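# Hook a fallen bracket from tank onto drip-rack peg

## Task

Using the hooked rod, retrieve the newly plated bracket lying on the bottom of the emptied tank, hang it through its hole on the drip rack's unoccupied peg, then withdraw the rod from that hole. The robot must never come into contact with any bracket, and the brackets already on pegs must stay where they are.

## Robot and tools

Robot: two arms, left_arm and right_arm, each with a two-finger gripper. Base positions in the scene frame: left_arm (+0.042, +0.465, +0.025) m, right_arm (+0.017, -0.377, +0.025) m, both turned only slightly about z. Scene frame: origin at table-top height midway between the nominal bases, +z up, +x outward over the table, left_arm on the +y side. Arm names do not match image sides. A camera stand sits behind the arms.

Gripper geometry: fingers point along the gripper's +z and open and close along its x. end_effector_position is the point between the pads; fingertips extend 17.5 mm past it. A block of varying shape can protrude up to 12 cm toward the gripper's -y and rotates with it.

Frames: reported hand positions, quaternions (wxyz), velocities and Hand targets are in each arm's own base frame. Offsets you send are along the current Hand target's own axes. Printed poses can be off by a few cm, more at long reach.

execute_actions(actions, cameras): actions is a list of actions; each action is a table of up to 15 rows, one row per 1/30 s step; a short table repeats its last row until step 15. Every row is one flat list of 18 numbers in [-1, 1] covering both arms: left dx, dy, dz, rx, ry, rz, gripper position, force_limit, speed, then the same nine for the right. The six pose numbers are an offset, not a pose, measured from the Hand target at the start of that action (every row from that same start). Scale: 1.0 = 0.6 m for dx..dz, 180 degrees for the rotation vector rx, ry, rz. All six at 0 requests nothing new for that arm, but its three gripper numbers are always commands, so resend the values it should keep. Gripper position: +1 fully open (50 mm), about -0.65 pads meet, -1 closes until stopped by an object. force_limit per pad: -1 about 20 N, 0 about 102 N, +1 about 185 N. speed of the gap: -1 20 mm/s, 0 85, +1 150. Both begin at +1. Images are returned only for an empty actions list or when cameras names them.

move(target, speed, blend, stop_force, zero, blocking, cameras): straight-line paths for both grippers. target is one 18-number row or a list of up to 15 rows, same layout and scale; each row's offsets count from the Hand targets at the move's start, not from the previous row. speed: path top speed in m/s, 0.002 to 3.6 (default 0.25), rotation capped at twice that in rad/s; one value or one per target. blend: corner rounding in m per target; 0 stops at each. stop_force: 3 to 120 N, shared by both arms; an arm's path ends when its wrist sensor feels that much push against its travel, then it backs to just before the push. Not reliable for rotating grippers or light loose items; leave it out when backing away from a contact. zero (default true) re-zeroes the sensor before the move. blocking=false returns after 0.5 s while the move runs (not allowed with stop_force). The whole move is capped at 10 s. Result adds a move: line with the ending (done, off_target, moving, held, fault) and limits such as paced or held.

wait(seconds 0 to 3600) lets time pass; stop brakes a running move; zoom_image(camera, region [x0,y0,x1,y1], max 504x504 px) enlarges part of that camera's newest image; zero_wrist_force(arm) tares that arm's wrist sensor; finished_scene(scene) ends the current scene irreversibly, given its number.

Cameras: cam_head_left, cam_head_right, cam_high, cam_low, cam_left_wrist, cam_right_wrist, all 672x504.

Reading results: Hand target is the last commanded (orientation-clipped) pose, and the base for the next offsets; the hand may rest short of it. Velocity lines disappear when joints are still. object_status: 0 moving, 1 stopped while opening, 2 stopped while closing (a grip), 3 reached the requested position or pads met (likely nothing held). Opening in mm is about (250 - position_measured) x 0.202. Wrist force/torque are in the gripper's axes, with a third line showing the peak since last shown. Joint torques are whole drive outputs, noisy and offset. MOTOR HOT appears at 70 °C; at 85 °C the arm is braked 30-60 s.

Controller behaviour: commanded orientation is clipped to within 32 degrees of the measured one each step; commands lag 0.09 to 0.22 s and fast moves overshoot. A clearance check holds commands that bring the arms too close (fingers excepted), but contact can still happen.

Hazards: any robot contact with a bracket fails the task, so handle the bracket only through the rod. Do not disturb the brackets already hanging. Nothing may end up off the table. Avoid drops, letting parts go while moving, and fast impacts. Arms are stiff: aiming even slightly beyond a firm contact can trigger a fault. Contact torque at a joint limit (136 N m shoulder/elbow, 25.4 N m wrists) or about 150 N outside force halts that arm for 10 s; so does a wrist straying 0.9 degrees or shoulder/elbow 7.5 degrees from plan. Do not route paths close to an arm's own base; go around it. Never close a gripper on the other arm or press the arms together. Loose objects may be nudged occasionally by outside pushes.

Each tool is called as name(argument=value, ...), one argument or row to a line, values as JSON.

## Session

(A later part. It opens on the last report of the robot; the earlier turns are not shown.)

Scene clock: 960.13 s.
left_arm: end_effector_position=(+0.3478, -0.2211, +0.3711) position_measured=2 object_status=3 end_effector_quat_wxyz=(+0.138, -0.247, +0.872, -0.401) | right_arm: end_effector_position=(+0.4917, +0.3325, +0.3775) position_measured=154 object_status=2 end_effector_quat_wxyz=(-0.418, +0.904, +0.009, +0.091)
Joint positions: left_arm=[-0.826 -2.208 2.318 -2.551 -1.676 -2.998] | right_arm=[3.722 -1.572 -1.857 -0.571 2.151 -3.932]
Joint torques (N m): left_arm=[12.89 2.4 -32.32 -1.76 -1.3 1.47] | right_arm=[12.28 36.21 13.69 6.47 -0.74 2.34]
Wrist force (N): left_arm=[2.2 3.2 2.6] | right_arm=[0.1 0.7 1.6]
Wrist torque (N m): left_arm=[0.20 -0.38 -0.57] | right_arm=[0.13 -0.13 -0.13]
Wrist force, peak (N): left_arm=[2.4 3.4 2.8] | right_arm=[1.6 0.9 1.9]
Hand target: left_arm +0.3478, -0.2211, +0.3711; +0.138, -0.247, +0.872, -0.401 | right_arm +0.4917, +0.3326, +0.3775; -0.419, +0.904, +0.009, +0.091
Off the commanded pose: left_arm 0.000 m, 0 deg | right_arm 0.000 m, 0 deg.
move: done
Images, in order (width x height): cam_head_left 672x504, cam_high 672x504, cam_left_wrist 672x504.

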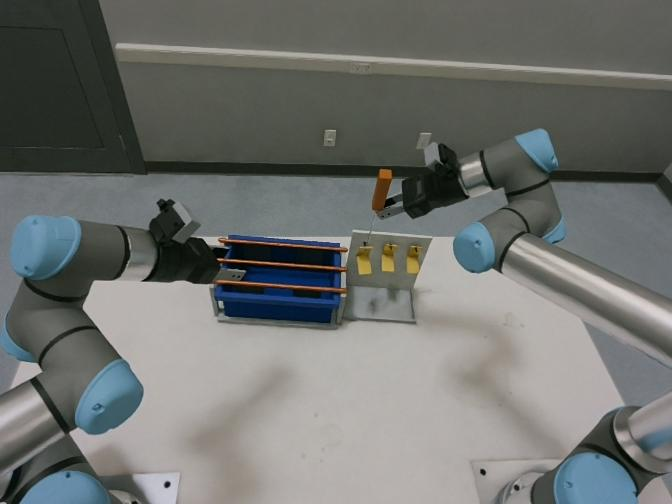

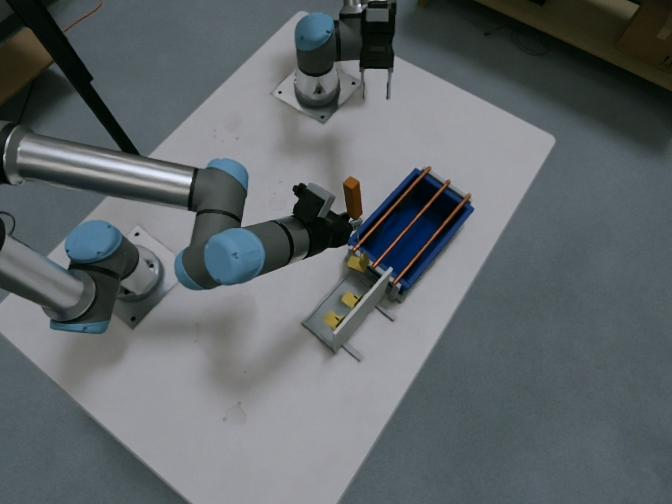

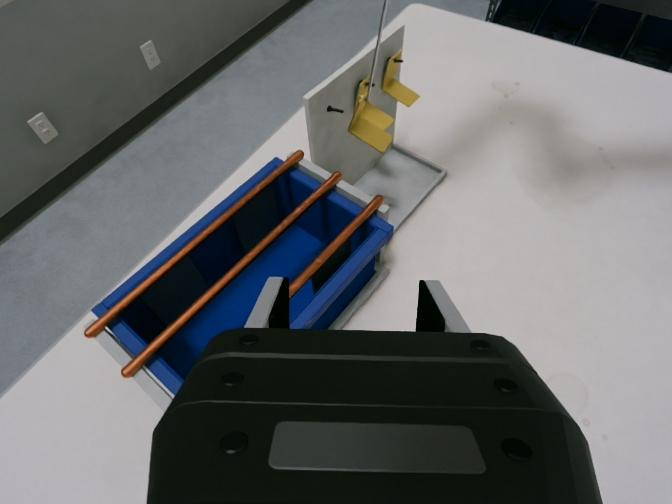

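move(
  target=[0,0,0,0,0,0,1,1,1,0.0305,0.0355,0.032,0,0,0,-1,-0.2,-0.3],
  speed=0.06,
  cameras=["cam_left_wrist","cam_high","cam_head_left"],
)

zoom_image(
  camera="cam_left_wrist",
  region=[310, 75, 390, 155],
)

zoom_image(
  camera="cam_head_left",
  region=[345, 225, 385, 265],
)

Scene clock: 978.20 s.
left_arm: end_effector_position=(+0.3478, -0.2211, +0.3711) position_measured=2 object_status=3 end_effector_quat_wxyz=(+0.138, -0.247, +0.872, -0.401) | right_arm: end_effector_position=(+0.5148, +0.3322, +0.3526) position_measured=154 object_status=2 end_effector_quat_wxyz=(-0.419, +0.903, +0.009, +0.091) end_effector_velocity=(-0.001, -0.001, +0.001) end_effector_angular_velocity=(-0.002, +0.002, -0.003)
Joint positions: left_arm=[-0.826 -2.208 2.318 -2.551 -1.676 -2.998] | right_arm=[3.694 -1.641 -1.849 -0.523 2.169 -3.957]
Joint velocities: left_arm=[within noise] | right_arm=[0.001 0.003 0 -0.005 -0.003 0.003]
Joint torques (N m): left_arm=[12.82 2.38 -35.08 -1.66 -1.28 1.39] | right_arm=[13.46 39.28 22.01 1.1 -0.62 1.99]
Wrist force (N): left_arm=[2.3 3.3 2.6] | right_arm=[0.2 0.3 1.9]
Wrist torque (N m): left_arm=[0.23 -0.39 -0.56] | right_arm=[0.06 -0.17 0.02]
Wrist force, peak (N): left_arm=[2.4 3.4 2.8] | right_arm=[0.8 1.7 2.4]
Hand target: left_arm +0.3478, -0.2211, +0.3711; +0.138, -0.247, +0.872, -0.401 | right_arm +0.5147, +0.3322, +0.3525; -0.419, +0.904, +0.009, +0.091
Off the commanded pose: left_arm 0.000 m, 0 deg | right_arm 0.000 m, 0 deg.
move: done
Images, in order (width x height): cam_head_left 672x504, cam_high 672x504, cam_left_wrist 672x504.

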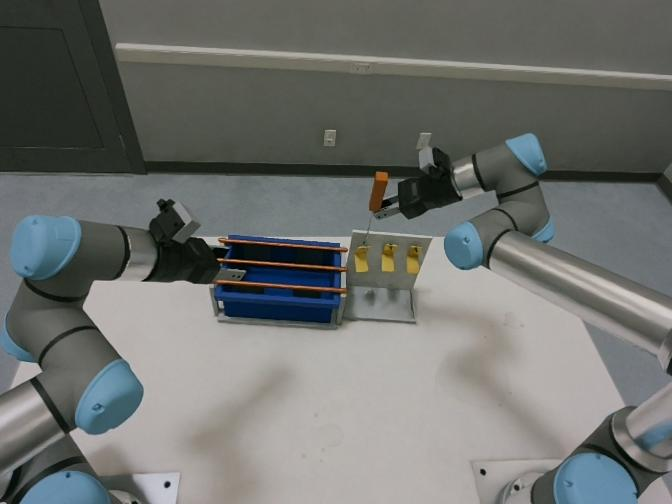

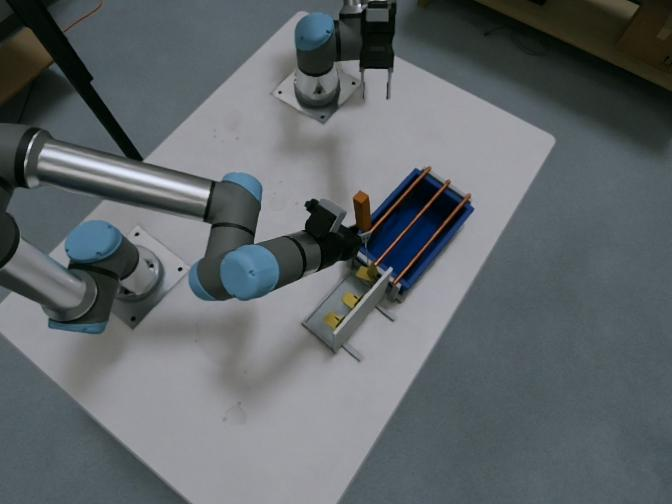

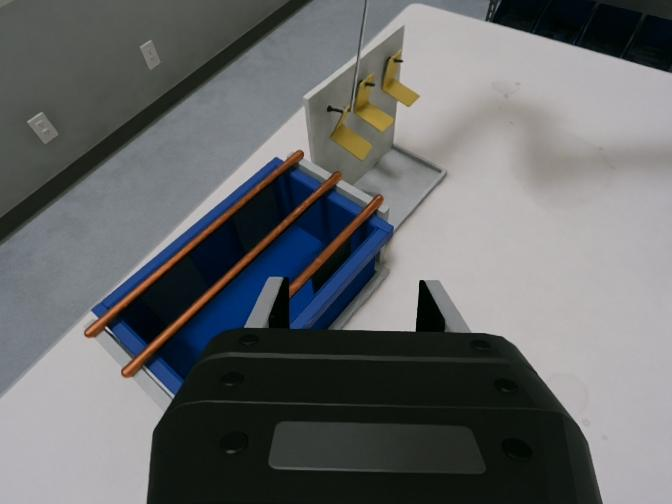

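Scaled by 6.300.

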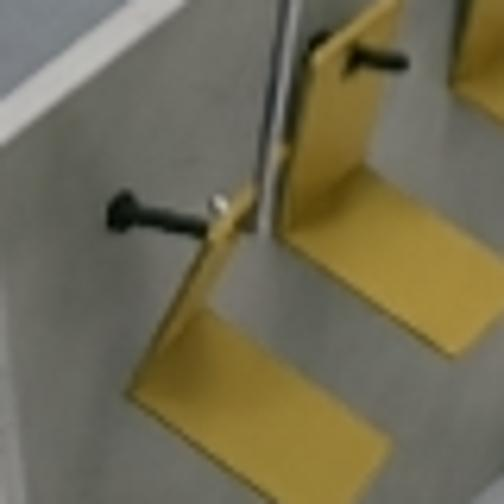

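Scaled by 12.600.

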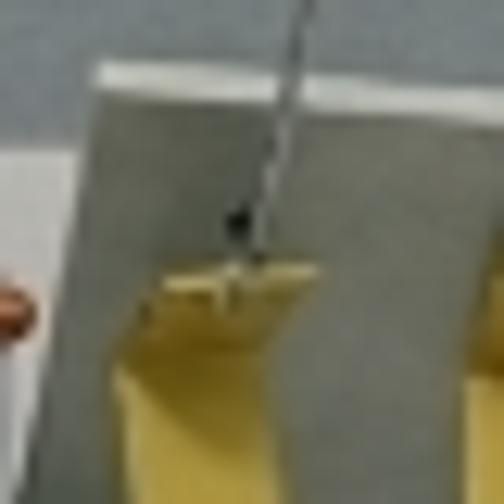

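zoom_image(
  camera="cam_head_left",
  region=[354, 238, 374, 253],
)

zoom_image(
  camera="cam_left_wrist",
  region=[328, 96, 360, 120],
)

zoom_image(
  camera="cam_high",
  region=[346, 250, 386, 280],
)

Scaled by 25.200.

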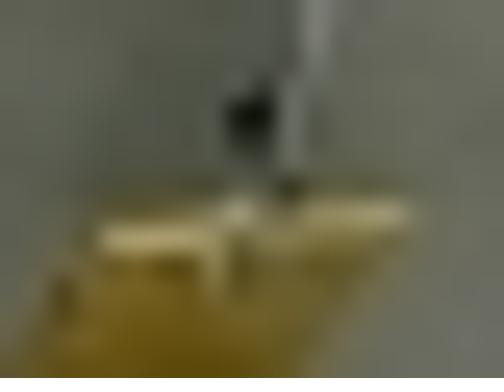

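Scaled by 15.750.

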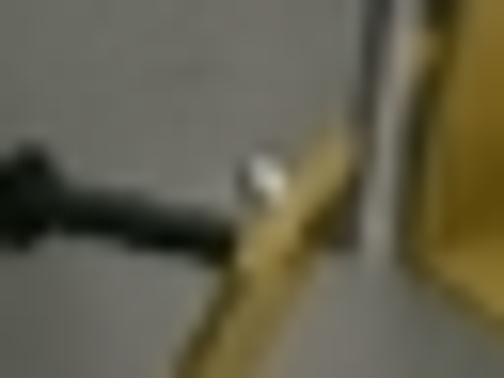

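Scaled by 12.600.

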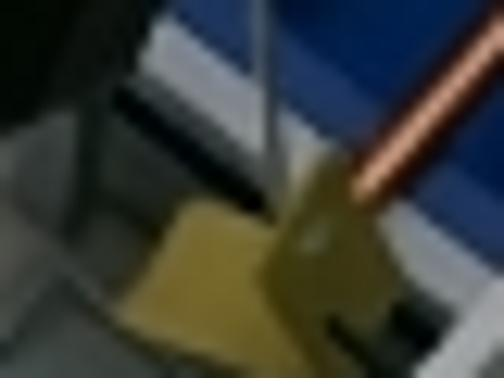

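move(
  target=[0,0,0,0,0,0,1,1,1,-0.0062,0.0031,-0.0053,0,0,0,-1,-0.2,-0.3],
  speed=0.04,
  cameras=["cam_left_wrist","cam_high","cam_head_left"],
)

zoom_image(
  camera="cam_left_wrist",
  region=[328, 96, 368, 126],
)

zoom_image(
  camera="cam_head_left",
  region=[354, 238, 374, 253],
)

zoom_image(
  camera="cam_high",
  region=[346, 250, 386, 280],
)

Scene clock: 1017.37 s.
left_arm: end_effector_position=(+0.3478, -0.2211, +0.3711) position_measured=2 object_status=3 end_effector_quat_wxyz=(+0.138, -0.247, +0.872, -0.401) | right_arm: end_effector_position=(+0.5107, +0.3288, +0.3525) position_measured=154 object_status=2 end_effector_quat_wxyz=(-0.419, +0.904, +0.009, +0.091)
Joint positions: left_arm=[-0.826 -2.208 2.318 -2.551 -1.676 -2.998] | right_arm=[3.693 -1.629 -1.862 -0.523 2.17 -3.959]
Joint torques (N m): left_arm=[12.85 2.45 -38.36 -1.74 -1.24 1.04] | right_arm=[-9.25 14.14 33.89 1.31 1.19 -0.14]
Wrist force (N): left_arm=[2.0 3.1 2.5] | right_arm=[0.2 0.6 1.7]
Wrist torque (N m): left_arm=[0.20 -0.36 -0.56] | right_arm=[0.11 -0.18 0.04]
Wrist force, peak (N): left_arm=[2.5 3.4 2.7] | right_arm=[0.8 0.4 2.6]
Hand target: left_arm +0.3478, -0.2211, +0.3711; +0.138, -0.247, +0.872, -0.401 | right_arm +0.5107, +0.3288, +0.3524; -0.419, +0.904, +0.009, +0.091
Off the commanded pose: left_arm 0.000 m, 0 deg | right_arm 0.000 m, 0 deg.
move: done
Images, in order (width x height): cam_head_left 672x504, cam_high 672x504, cam_left_wrist 672x504.

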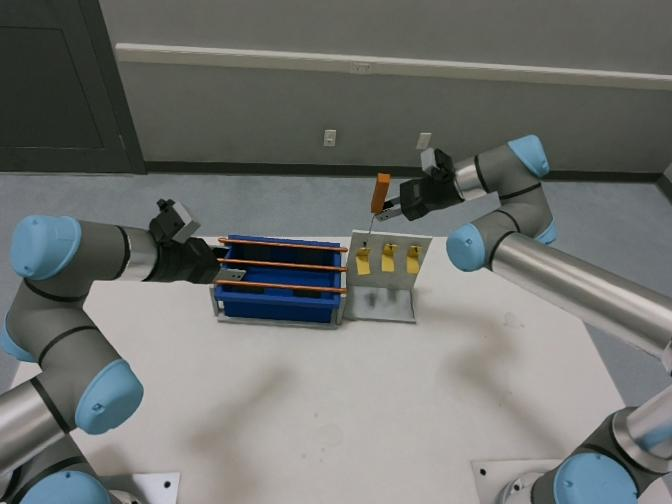

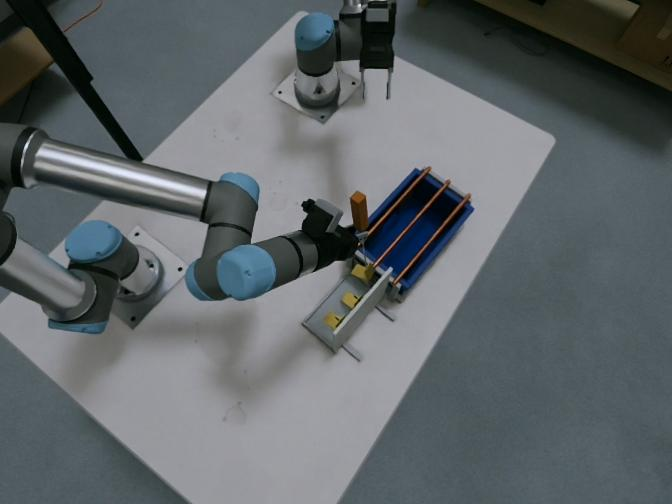

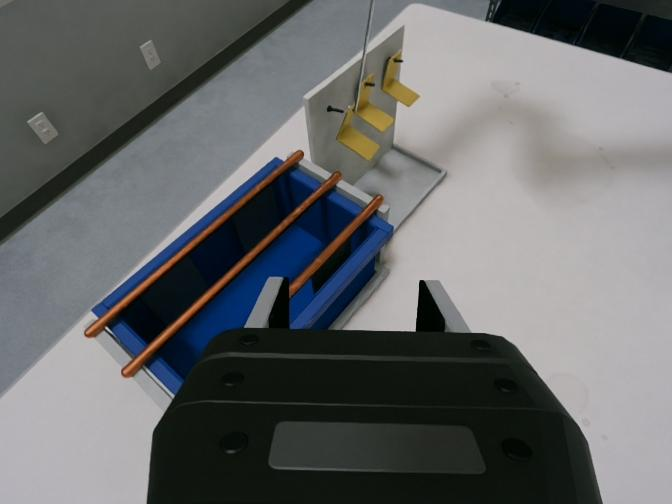

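Scaled by 12.600.

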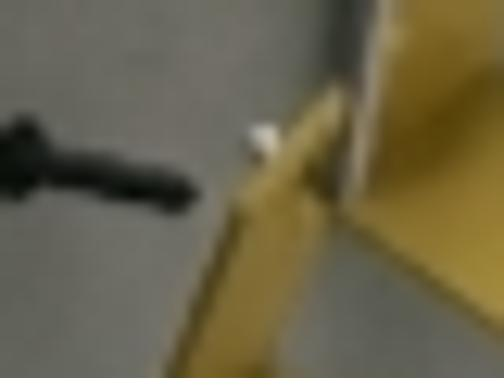

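Scaled by 25.200.

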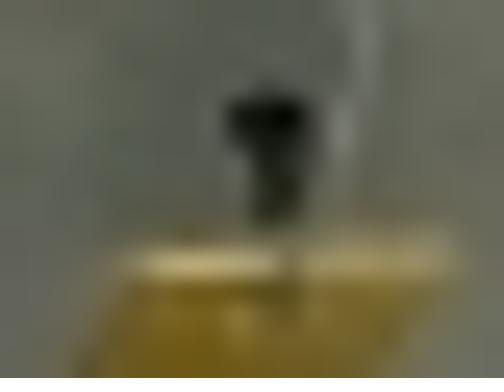

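Scaled by 12.600.

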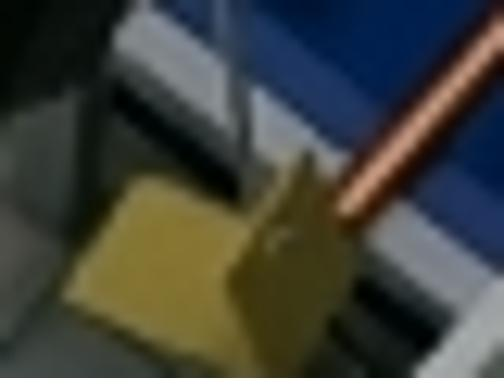

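move(
  target=[
    [0,0,0,0,0,0,1,1,1,-0.0012,0.005,0.0042,0,0,0,-1,-0.2,-0.3],
    [0,0,0,0,0,0,1,1,1,0.0185,0.0075,0.0066,0,0,0,-1,-0.2,-0.3],
  ],
  speed=0.025,
  stop_force=4,
  cameras=["cam_left_wrist","cam_high","cam_head_left"],
)

zoom_image(
  camera="cam_left_wrist",
  region=[324, 96, 364, 126],
)

zoom_image(
  camera="cam_head_left",
  region=[354, 238, 374, 253],
)

zoom_image(
  camera="cam_high",
  region=[346, 250, 386, 280],
)

Scene clock: 1036.67 s.
left_arm: end_effector_position=(+0.3478, -0.2211, +0.3711) position_measured=2 object_status=3 end_effector_quat_wxyz=(+0.138, -0.247, +0.872, -0.401) | right_arm: end_effector_position=(+0.5227, +0.3282, +0.3485) position_measured=154 object_status=2 end_effector_quat_wxyz=(-0.419, +0.904, +0.009, +0.091)
Joint positions: left_arm=[-0.826 -2.208 2.318 -2.551 -1.676 -2.998] | right_arm=[3.679 -1.658 -1.84 -0.524 2.179 -3.972]
Joint torques (N m): left_arm=[12.93 2.91 -38.73 -1.73 -1.09 0.73] | right_arm=[11.26 40.71 13.76 6.52 -0.71 2.32]
Wrist force (N): left_arm=[2.3 3.3 2.5] | right_arm=[0.5 0.7 2.2]
Wrist torque (N m): left_arm=[0.23 -0.39 -0.57] | right_arm=[0.11 -0.24 0.03]
Wrist force, peak (N): left_arm=[2.3 3.5 2.7] | right_arm=[-0.3 1.5 2.4]
Hand target: left_arm +0.3478, -0.2211, +0.3711; +0.138, -0.247, +0.872, -0.401 | right_arm +0.5227, +0.3282, +0.3485; -0.419, +0.904, +0.009, +0.091
Off the commanded pose: left_arm 0.000 m, 0 deg | right_arm 0.000 m, 0 deg.
move: done
Images, in order (width x height): cam_head_left 672x504, cam_high 672x504, cam_left_wrist 672x504.

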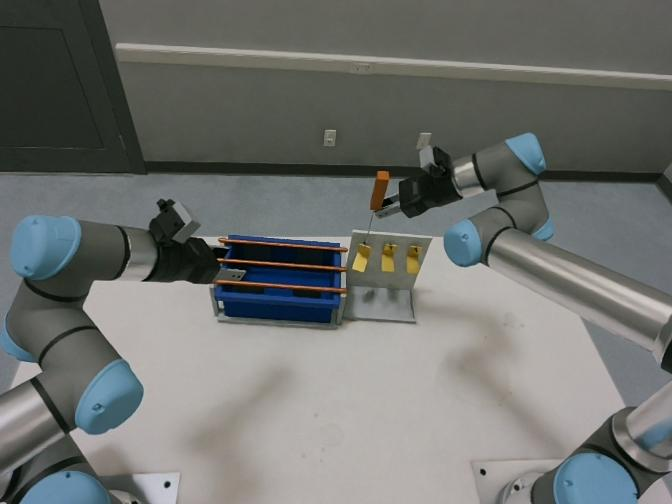

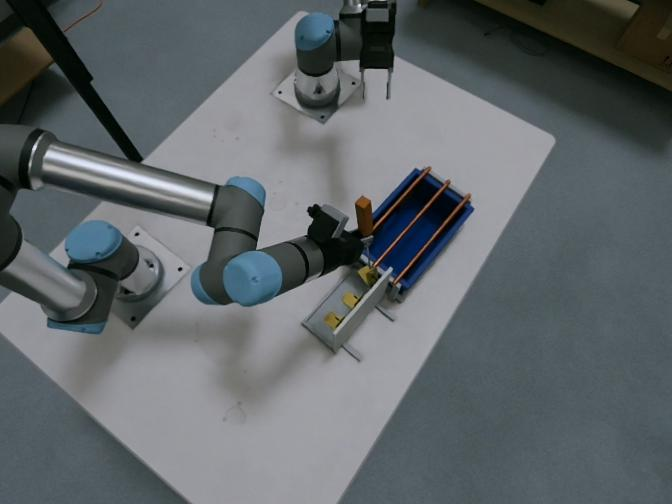

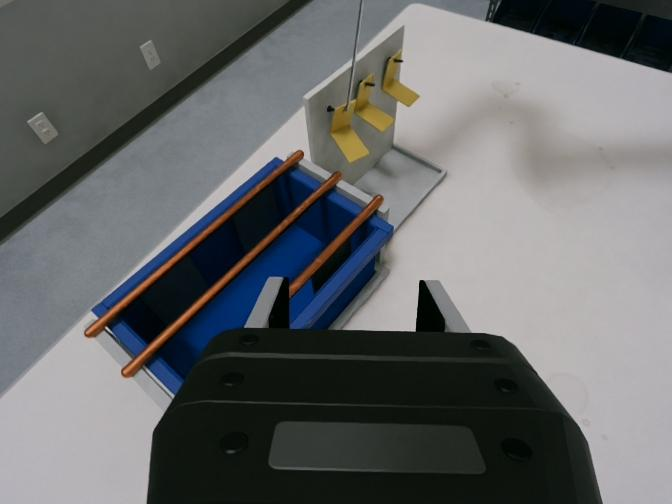

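Scaled by 12.600.

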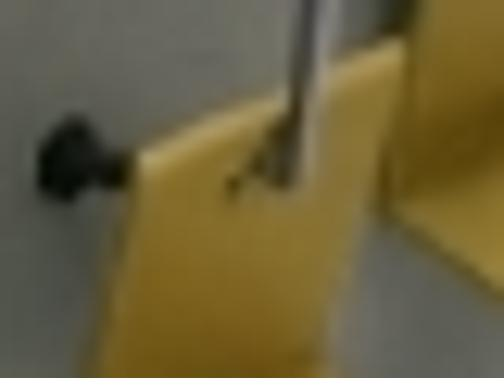

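Scaled by 25.200.

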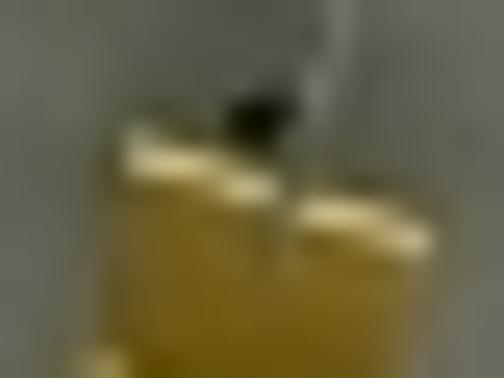

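Scaled by 12.600.

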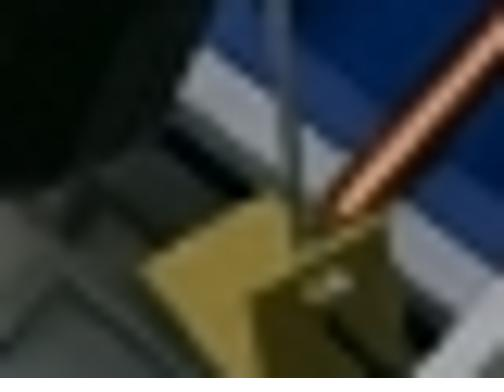

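move(
  target=[0,0,0,0,0,0,1,1,1,-0.0165,0.0002,-0.0046,0,0,0,-1,-0.2,-0.3],
  speed=0.04,
  cameras=["cam_left_wrist","cam_high","cam_head_left"],
)

zoom_image(
  camera="cam_left_wrist",
  region=[324, 96, 364, 126],
)

zoom_image(
  camera="cam_head_left",
  region=[354, 238, 374, 253],
)

zoom_image(
  camera="cam_high",
  region=[346, 250, 386, 280],
)

Scene clock: 1074.40 s.
left_arm: end_effector_position=(+0.3478, -0.2211, +0.3711) position_measured=2 object_status=3 end_effector_quat_wxyz=(+0.138, -0.247, +0.872, -0.401) | right_arm: end_effector_position=(+0.5124, +0.3267, +0.3485) position_measured=154 object_status=2 end_effector_quat_wxyz=(-0.419, +0.904, +0.009, +0.091)
Joint positions: left_arm=[-0.826 -2.208 2.318 -2.551 -1.676 -2.998] | right_arm=[3.687 -1.635 -1.866 -0.516 2.173 -3.964]
Joint torques (N m): left_arm=[12.66 2.69 -38.99 -1.66 -0.95 0.48] | right_arm=[-11.14 14.2 33.71 2.69 2.26 -1.76]
Wrist force (N): left_arm=[2.4 3.3 2.4] | right_arm=[-0.1 0.5 1.8]
Wrist torque (N m): left_arm=[0.22 -0.41 -0.57] | right_arm=[0.09 -0.11 -0.12]
Wrist force, peak (N): left_arm=[2.6 3.4 2.7] | right_arm=[0.2 0.8 2.3]
Hand target: left_arm +0.3478, -0.2211, +0.3711; +0.138, -0.247, +0.872, -0.401 | right_arm +0.5125, +0.3267, +0.3484; -0.419, +0.904, +0.009, +0.091
Off the commanded pose: left_arm 0.000 m, 0 deg | right_arm 0.000 m, 0 deg.
move: done
Images, in order (width x height): cam_head_left 672x504, cam_high 672x504, cam_left_wrist 672x504.

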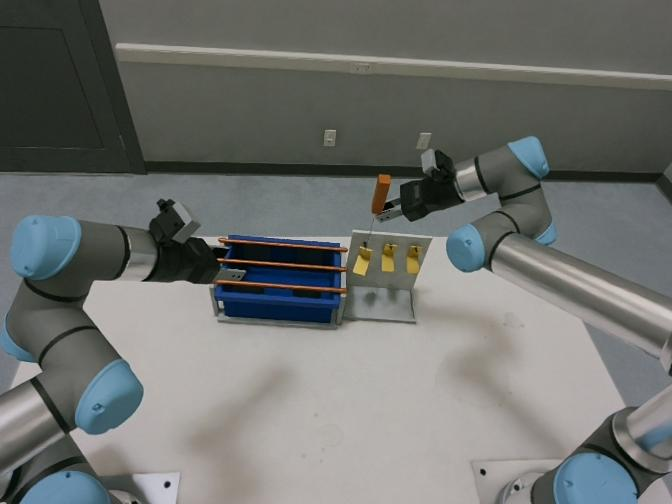

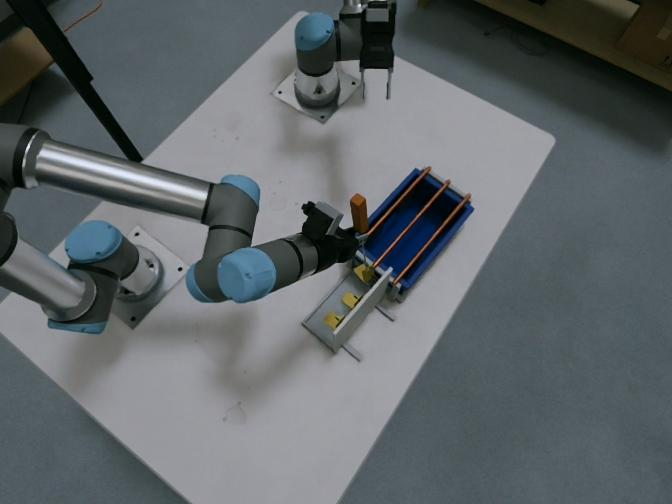

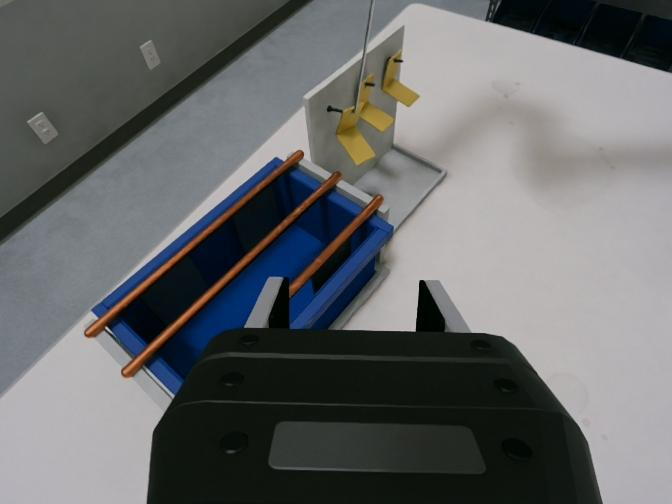

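Scaled by 12.600.

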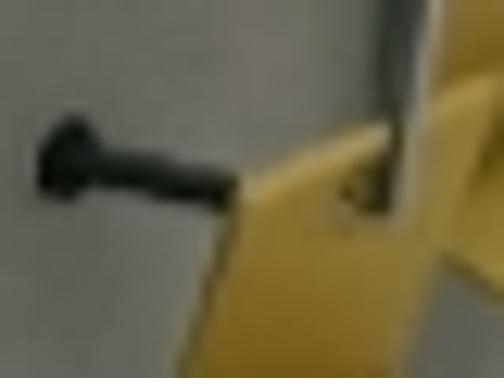

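Scaled by 25.200.

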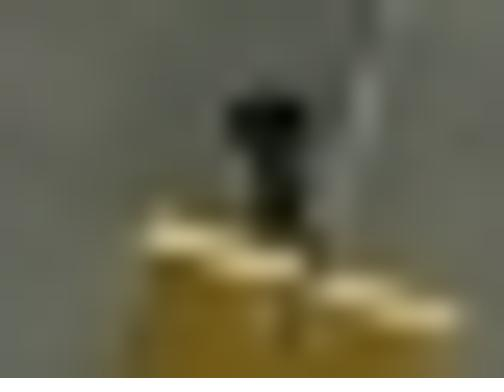

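Scaled by 12.600.

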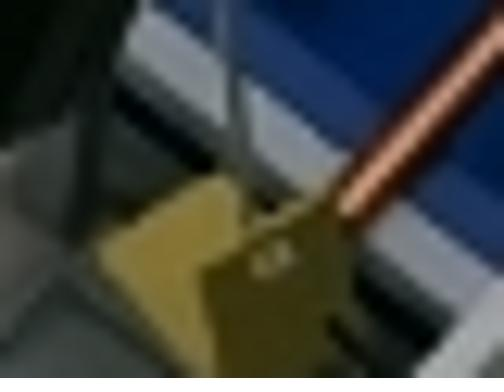

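move(
  target=[
    [0,0,0,0,0,0,1,1,1,-0.0015,0.0063,0.0053,0,0,0,-1,-0.2,-0.3],
    [0,0,0,0,0,0,1,1,1,0.0198,0.009,0.0079,0,0,0,-1,-0.2,-0.3],
  ],
  speed=0.02,
  stop_force=3,
  cameras=["cam_left_wrist","cam_high","cam_head_left"],
)

zoom_image(
  camera="cam_left_wrist",
  region=[324, 96, 364, 126],
)

zoom_image(
  camera="cam_head_left",
  region=[354, 238, 374, 253],
)

zoom_image(
  camera="cam_high",
  region=[346, 250, 386, 280],
)

Scene clock: 1102.17 s.
left_arm: end_effector_position=(+0.3478, -0.2211, +0.3711) position_measured=2 object_status=3 end_effector_quat_wxyz=(+0.138, -0.247, +0.872, -0.401) | right_arm: end_effector_position=(+0.5254, +0.3260, +0.3434) position_measured=154 object_status=2 end_effector_quat_wxyz=(-0.419, +0.904, +0.009, +0.091)
Joint positions: left_arm=[-0.826 -2.208 2.318 -2.551 -1.676 -2.998] | right_arm=[3.672 -1.667 -1.843 -0.516 2.183 -3.978]
Joint torques (N m): left_arm=[11.69 2.85 -38.57 -1.67 -0.85 0.37] | right_arm=[12.03 40.94 14.5 6.41 -0.58 2.2]
Wrist force (N): left_arm=[2.1 3.2 2.8] | right_arm=[0.4 0.8 1.8]
Wrist torque (N m): left_arm=[0.22 -0.37 -0.57] | right_arm=[0.12 -0.21 0.05]
Wrist force, peak (N): left_arm=[2.5 3.4 2.7] | right_arm=[0.3 1.1 2.2]
Hand target: left_arm +0.3478, -0.2211, +0.3711; +0.138, -0.247, +0.872, -0.401 | right_arm +0.5254, +0.3260, +0.3434; -0.419, +0.904, +0.009, +0.091
Off the commanded pose: left_arm 0.000 m, 0 deg | right_arm 0.000 m, 0 deg.
move: done
Images, in order (width x height): cam_head_left 672x504, cam_high 672x504, cam_left_wrist 672x504.

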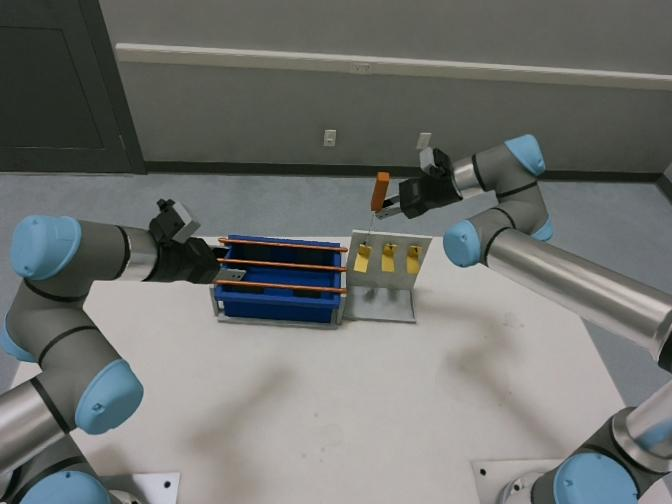

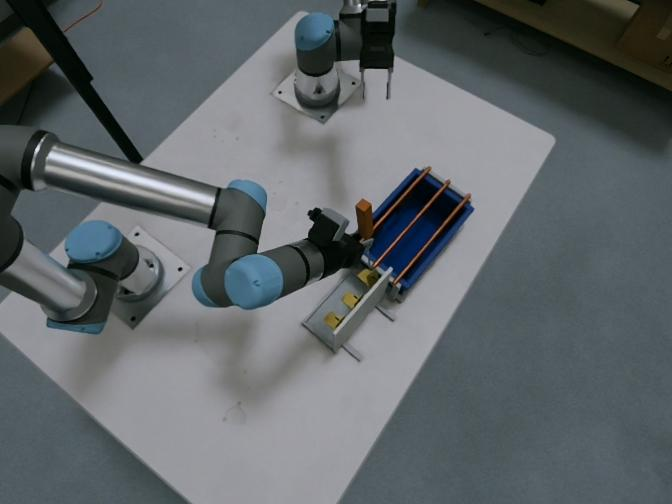

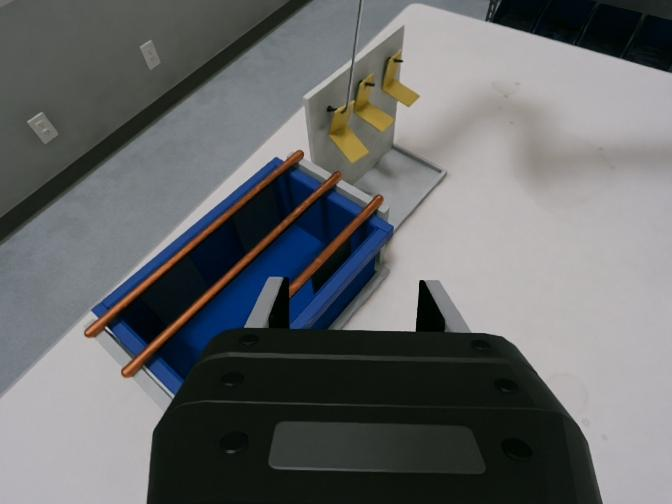

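Scaled by 12.600.

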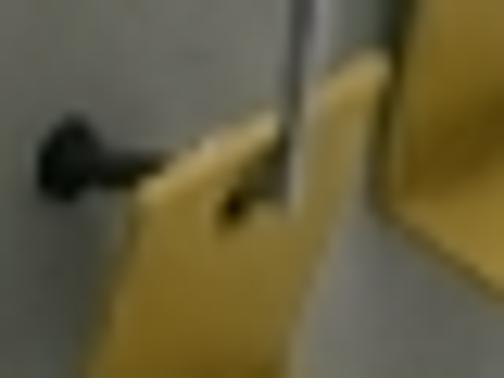

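Scaled by 25.200.

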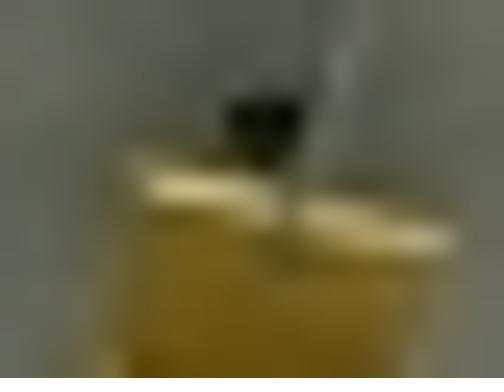

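Scaled by 12.600.

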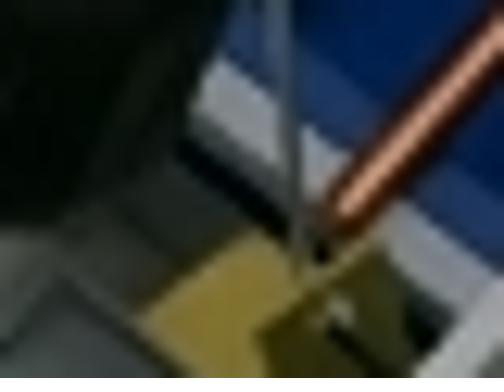

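move(
  target=[0,0,0,0,0,0,1,1,1,0.0158,0.0046,0.0041,0,0,0,-1,-0.2,-0.3],
  speed=0.02,
  stop_force=5,
  cameras=["cam_left_wrist","cam_high","cam_head_left"],
)

zoom_image(
  camera="cam_left_wrist",
  region=[324, 96, 364, 126],
)

zoom_image(
  camera="cam_head_left",
  region=[354, 238, 374, 253],
)

zoom_image(
  camera="cam_high",
  region=[346, 250, 386, 280],
)

Scene clock: 1114.50 s.
left_arm: end_effector_position=(+0.3478, -0.2211, +0.3711) position_measured=2 object_status=3 end_effector_quat_wxyz=(+0.138, -0.247, +0.872, -0.401) | right_arm: end_effector_position=(+0.5354, +0.3255, +0.3414) position_measured=154 object_status=2 end_effector_quat_wxyz=(-0.419, +0.904, +0.009, +0.091)
Joint positions: left_arm=[-0.826 -2.208 2.318 -2.551 -1.676 -2.998] | right_arm=[3.661 -1.69 -1.822 -0.52 2.19 -3.989]
Joint torques (N m): left_arm=[12.55 2.09 -38.87 -1.83 -0.88 0.22] | right_arm=[11.88 42.72 14.61 5.85 -0.36 2.34]
Wrist force (N): left_arm=[2.2 3.5 2.6] | right_arm=[0.4 2.6 3.3]
Wrist torque (N m): left_arm=[0.26 -0.39 -0.56] | right_arm=[0.16 -0.22 0.07]
Wrist force, peak (N): left_arm=[2.3 3.4 2.8] | right_arm=[-0.1 2.3 3.5]
Hand target: left_arm +0.3478, -0.2211, +0.3711; +0.138, -0.247, +0.872, -0.401 | right_arm +0.5354, +0.3256, +0.3414; -0.419, +0.904, +0.009, +0.091
Off the commanded pose: left_arm 0.000 m, 0 deg | right_arm 0.000 m, 0 deg.
move: done
Images, in order (width x height): cam_head_left 672x504, cam_high 672x504, cam_left_wrist 672x504.

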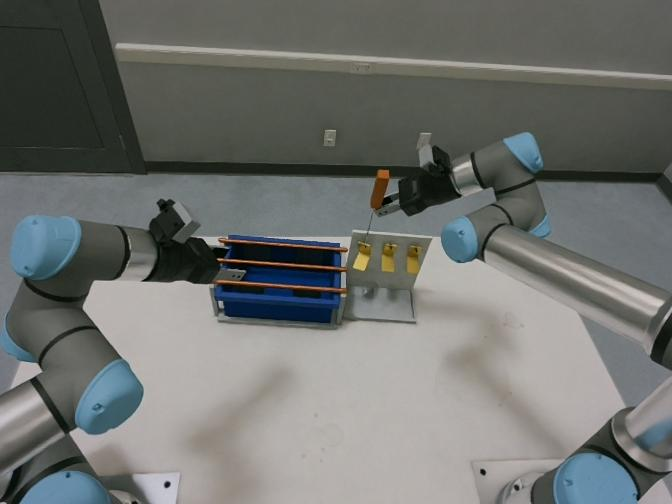

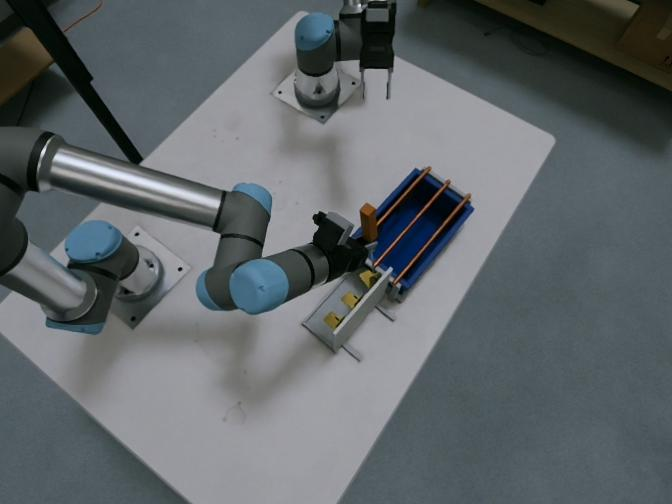

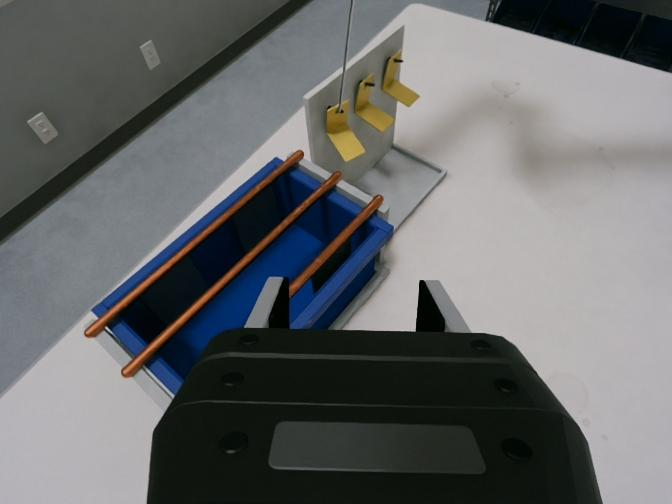

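Scaled by 12.600.

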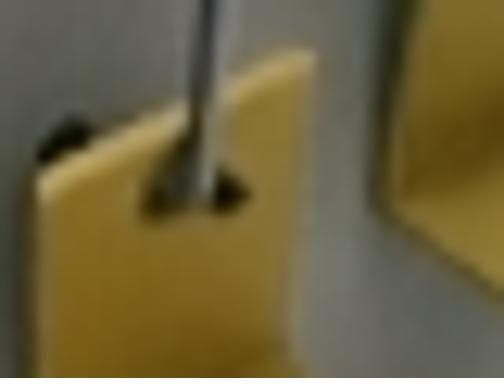

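Scaled by 25.200.

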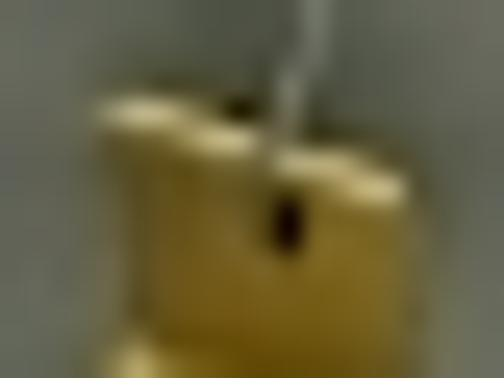

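Scaled by 12.600.

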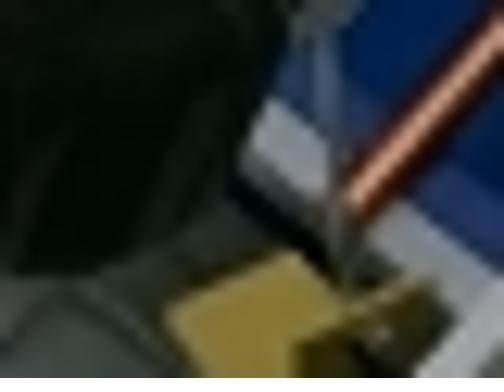

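move(
  target=[0,0,0,0,0,0,1,1,1,0.0491,0.0033,0.0027,0,-0.0357,0.0426,-1,-0.2,-0.3],
  speed=0.05,
  cameras=["cam_left_wrist"],
)

zoom_image(
  camera="cam_left_wrist",
  region=[324, 96, 364, 126],
)

Scene clock: 1137.20 s.
left_arm: end_effector_position=(+0.3478, -0.2211, +0.3711) position_measured=2 object_status=3 end_effector_quat_wxyz=(+0.138, -0.247, +0.872, -0.401) | right_arm: end_effector_position=(+0.5649, +0.3236, +0.3439) position_measured=154 object_status=2 end_effector_quat_wxyz=(-0.423, +0.906, -0.028, +0.012)
Joint positions: left_arm=[-0.826 -2.208 2.318 -2.551 -1.676 -2.998] | right_arm=[3.602 -1.788 -1.659 -0.731 2.298 -3.983]
Joint torques (N m): left_arm=[12.52 2.17 -38.82 -1.74 -0.77 0.14] | right_arm=[11.75 44.82 13.71 6.46 -0.37 -2.38]
Wrist force (N): left_arm=[2.4 3.3 2.7] | right_arm=[0.2 0.4 1.7]
Wrist torque (N m): left_arm=[0.23 -0.42 -0.57] | right_arm=[0.09 -0.17 -0.09]
Wrist force, peak (N): left_arm=[2.4 3.5 2.8] | right_arm=[-0.4 3.6 3.7]
Hand target: left_arm +0.3478, -0.2211, +0.3711; +0.138, -0.247, +0.872, -0.401 | right_arm +0.5648, +0.3237, +0.3440; -0.423, +0.906, -0.028, +0.012
Off the commanded pose: left_arm 0.000 m, 0 deg | right_arm 0.000 m, 0 deg.
move: done

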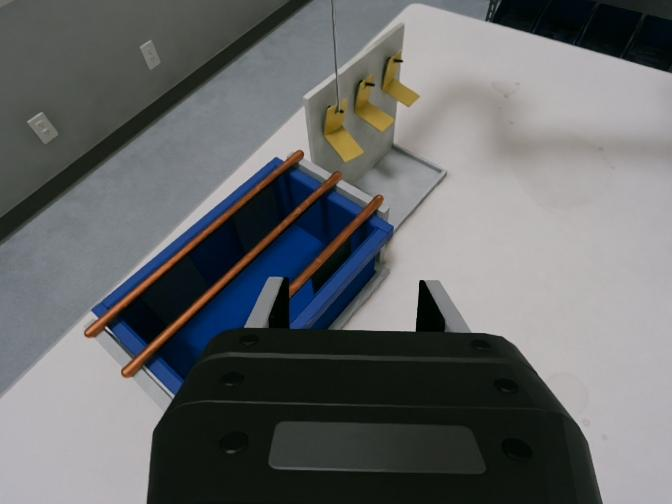

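Scaled by 12.600.

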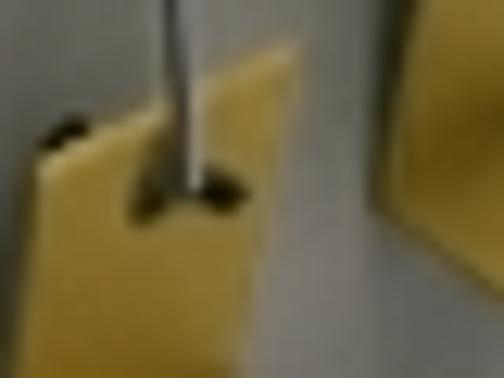

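move(
  target=[0,0,0,0,0,0,1,1,1,-0.014,0,0,0,0,0,-1,-0.2,-0.3],
  speed=0.02,
  stop_force=3.5,
  cameras=["cam_left_wrist"],
)

zoom_image(
  camera="cam_left_wrist",
  region=[324, 96, 364, 126],
)

Scene clock: 1145.00 s.
left_arm: end_effector_position=(+0.3478, -0.2211, +0.3711) position_measured=2 object_status=3 end_effector_quat_wxyz=(+0.138, -0.247, +0.872, -0.401) | right_arm: end_effector_position=(+0.5564, +0.3243, +0.3440) position_measured=154 object_status=2 end_effector_quat_wxyz=(-0.423, +0.906, -0.028, +0.012)
Joint positions: left_arm=[-0.826 -2.208 2.318 -2.551 -1.676 -2.998] | right_arm=[3.61 -1.77 -1.683 -0.719 2.294 -3.974]
Joint torques (N m): left_arm=[11.6 2.42 -38.24 -1.7 -0.79 -0.05] | right_arm=[-12.01 20.22 34.58 0.91 -0.58 -2.34]
Wrist force (N): left_arm=[2.3 3.1 2.7] | right_arm=[0.5 0.2 1.2]
Wrist torque (N m): left_arm=[0.21 -0.41 -0.57] | right_arm=[0.11 -0.21 -0.10]
Wrist force, peak (N): left_arm=[2.4 3.5 2.9] | right_arm=[3.4 5.8 5.5]
Hand target: left_arm +0.3478, -0.2211, +0.3711; +0.138, -0.247, +0.872, -0.401 | right_arm +0.5564, +0.3243, +0.3440; -0.423, +0.906, -0.028, +0.012
Off the commanded pose: left_arm 0.000 m, 0 deg | right_arm 0.000 m, 0 deg.
move: done

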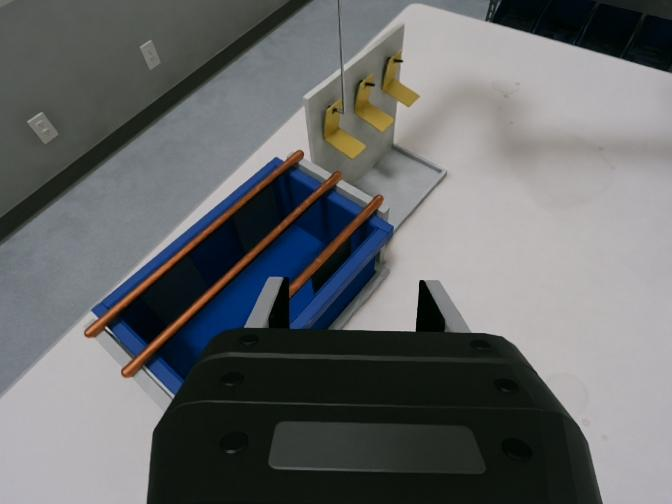

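Scaled by 12.600.

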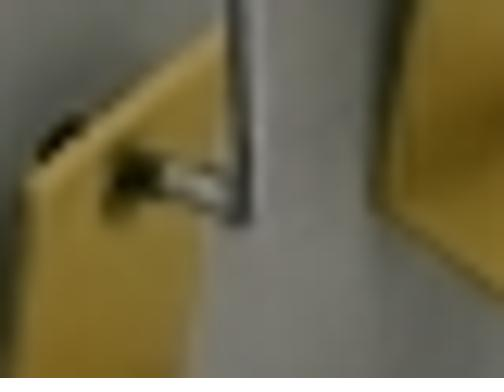

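move(
  target=[0,0,0,0,0,0,1,1,1,-0.012,-0.0026,-0.0021,0,0,0,-1,-0.2,-0.3],
  speed=0.02,
  stop_force=5,
  cameras=["cam_left_wrist","cam_head_left"],
)

zoom_image(
  camera="cam_left_wrist",
  region=[324, 96, 364, 126],
)

zoom_image(
  camera="cam_head_left",
  region=[350, 235, 380, 258],
)

Scene clock: 1158.37 s.
left_arm: end_effector_position=(+0.3478, -0.2211, +0.3711) position_measured=2 object_status=3 end_effector_quat_wxyz=(+0.138, -0.247, +0.872, -0.401) | right_arm: end_effector_position=(+0.5492, +0.3247, +0.3460) position_measured=154 object_status=2 end_effector_quat_wxyz=(-0.423, +0.906, -0.028, +0.012)
Joint positions: left_arm=[-0.826 -2.208 2.318 -2.551 -1.676 -2.998] | right_arm=[3.617 -1.753 -1.699 -0.715 2.291 -3.967]
Joint torques (N m): left_arm=[11.73 2.23 -39.03 -1.72 -0.71 -0.02] | right_arm=[-12.16 18.68 35.27 1.94 3.03 -2.1]
Wrist force (N): left_arm=[2.0 3.1 2.7] | right_arm=[0.3 0.2 1.6]
Wrist torque (N m): left_arm=[0.20 -0.36 -0.57] | right_arm=[0.08 -0.17 -0.10]
Wrist force, peak (N): left_arm=[2.3 3.5 2.7] | right_arm=[0.8 -0.1 1.9]
Hand target: left_arm +0.3478, -0.2211, +0.3711; +0.138, -0.247, +0.872, -0.401 | right_arm +0.5492, +0.3247, +0.3460; -0.423, +0.906, -0.028, +0.012
Off the commanded pose: left_arm 0.000 m, 0 deg | right_arm 0.000 m, 0 deg.
move: done
Images, in order (width x height): cam_head_left 672x504, cam_left_wrist 672x504.

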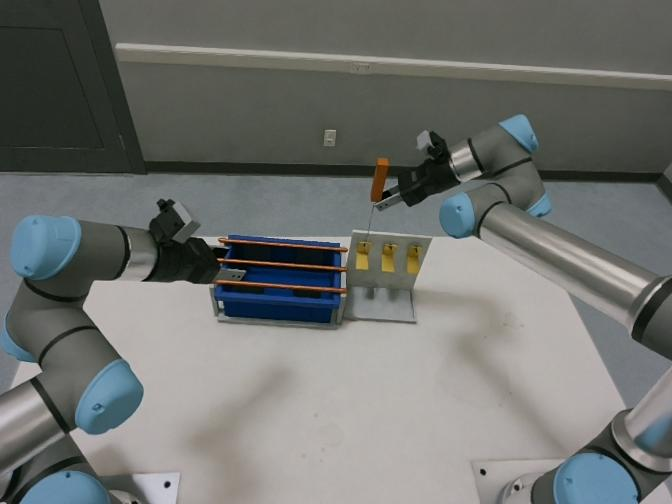

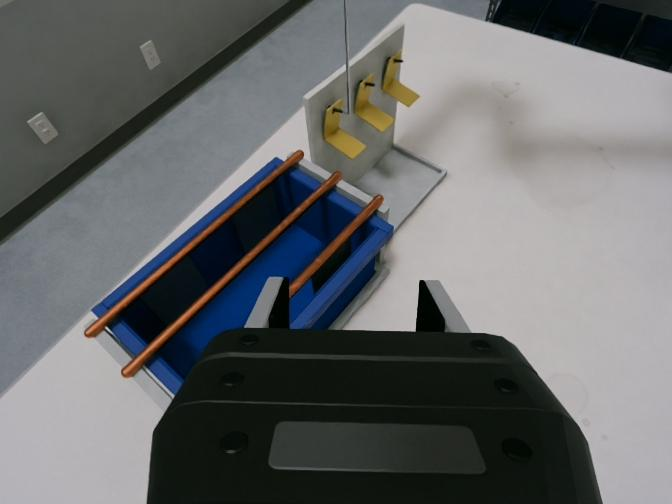

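Scaled by 12.600.

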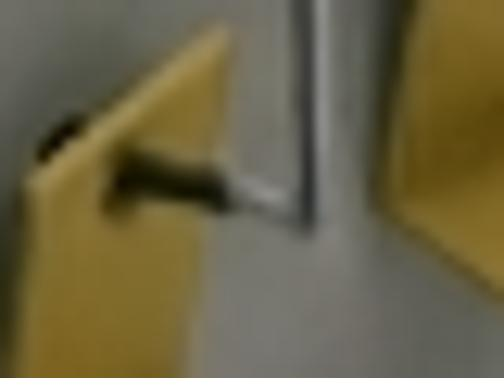

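Scaled by 16.800.

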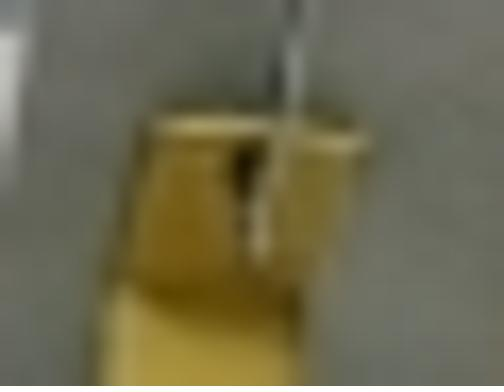

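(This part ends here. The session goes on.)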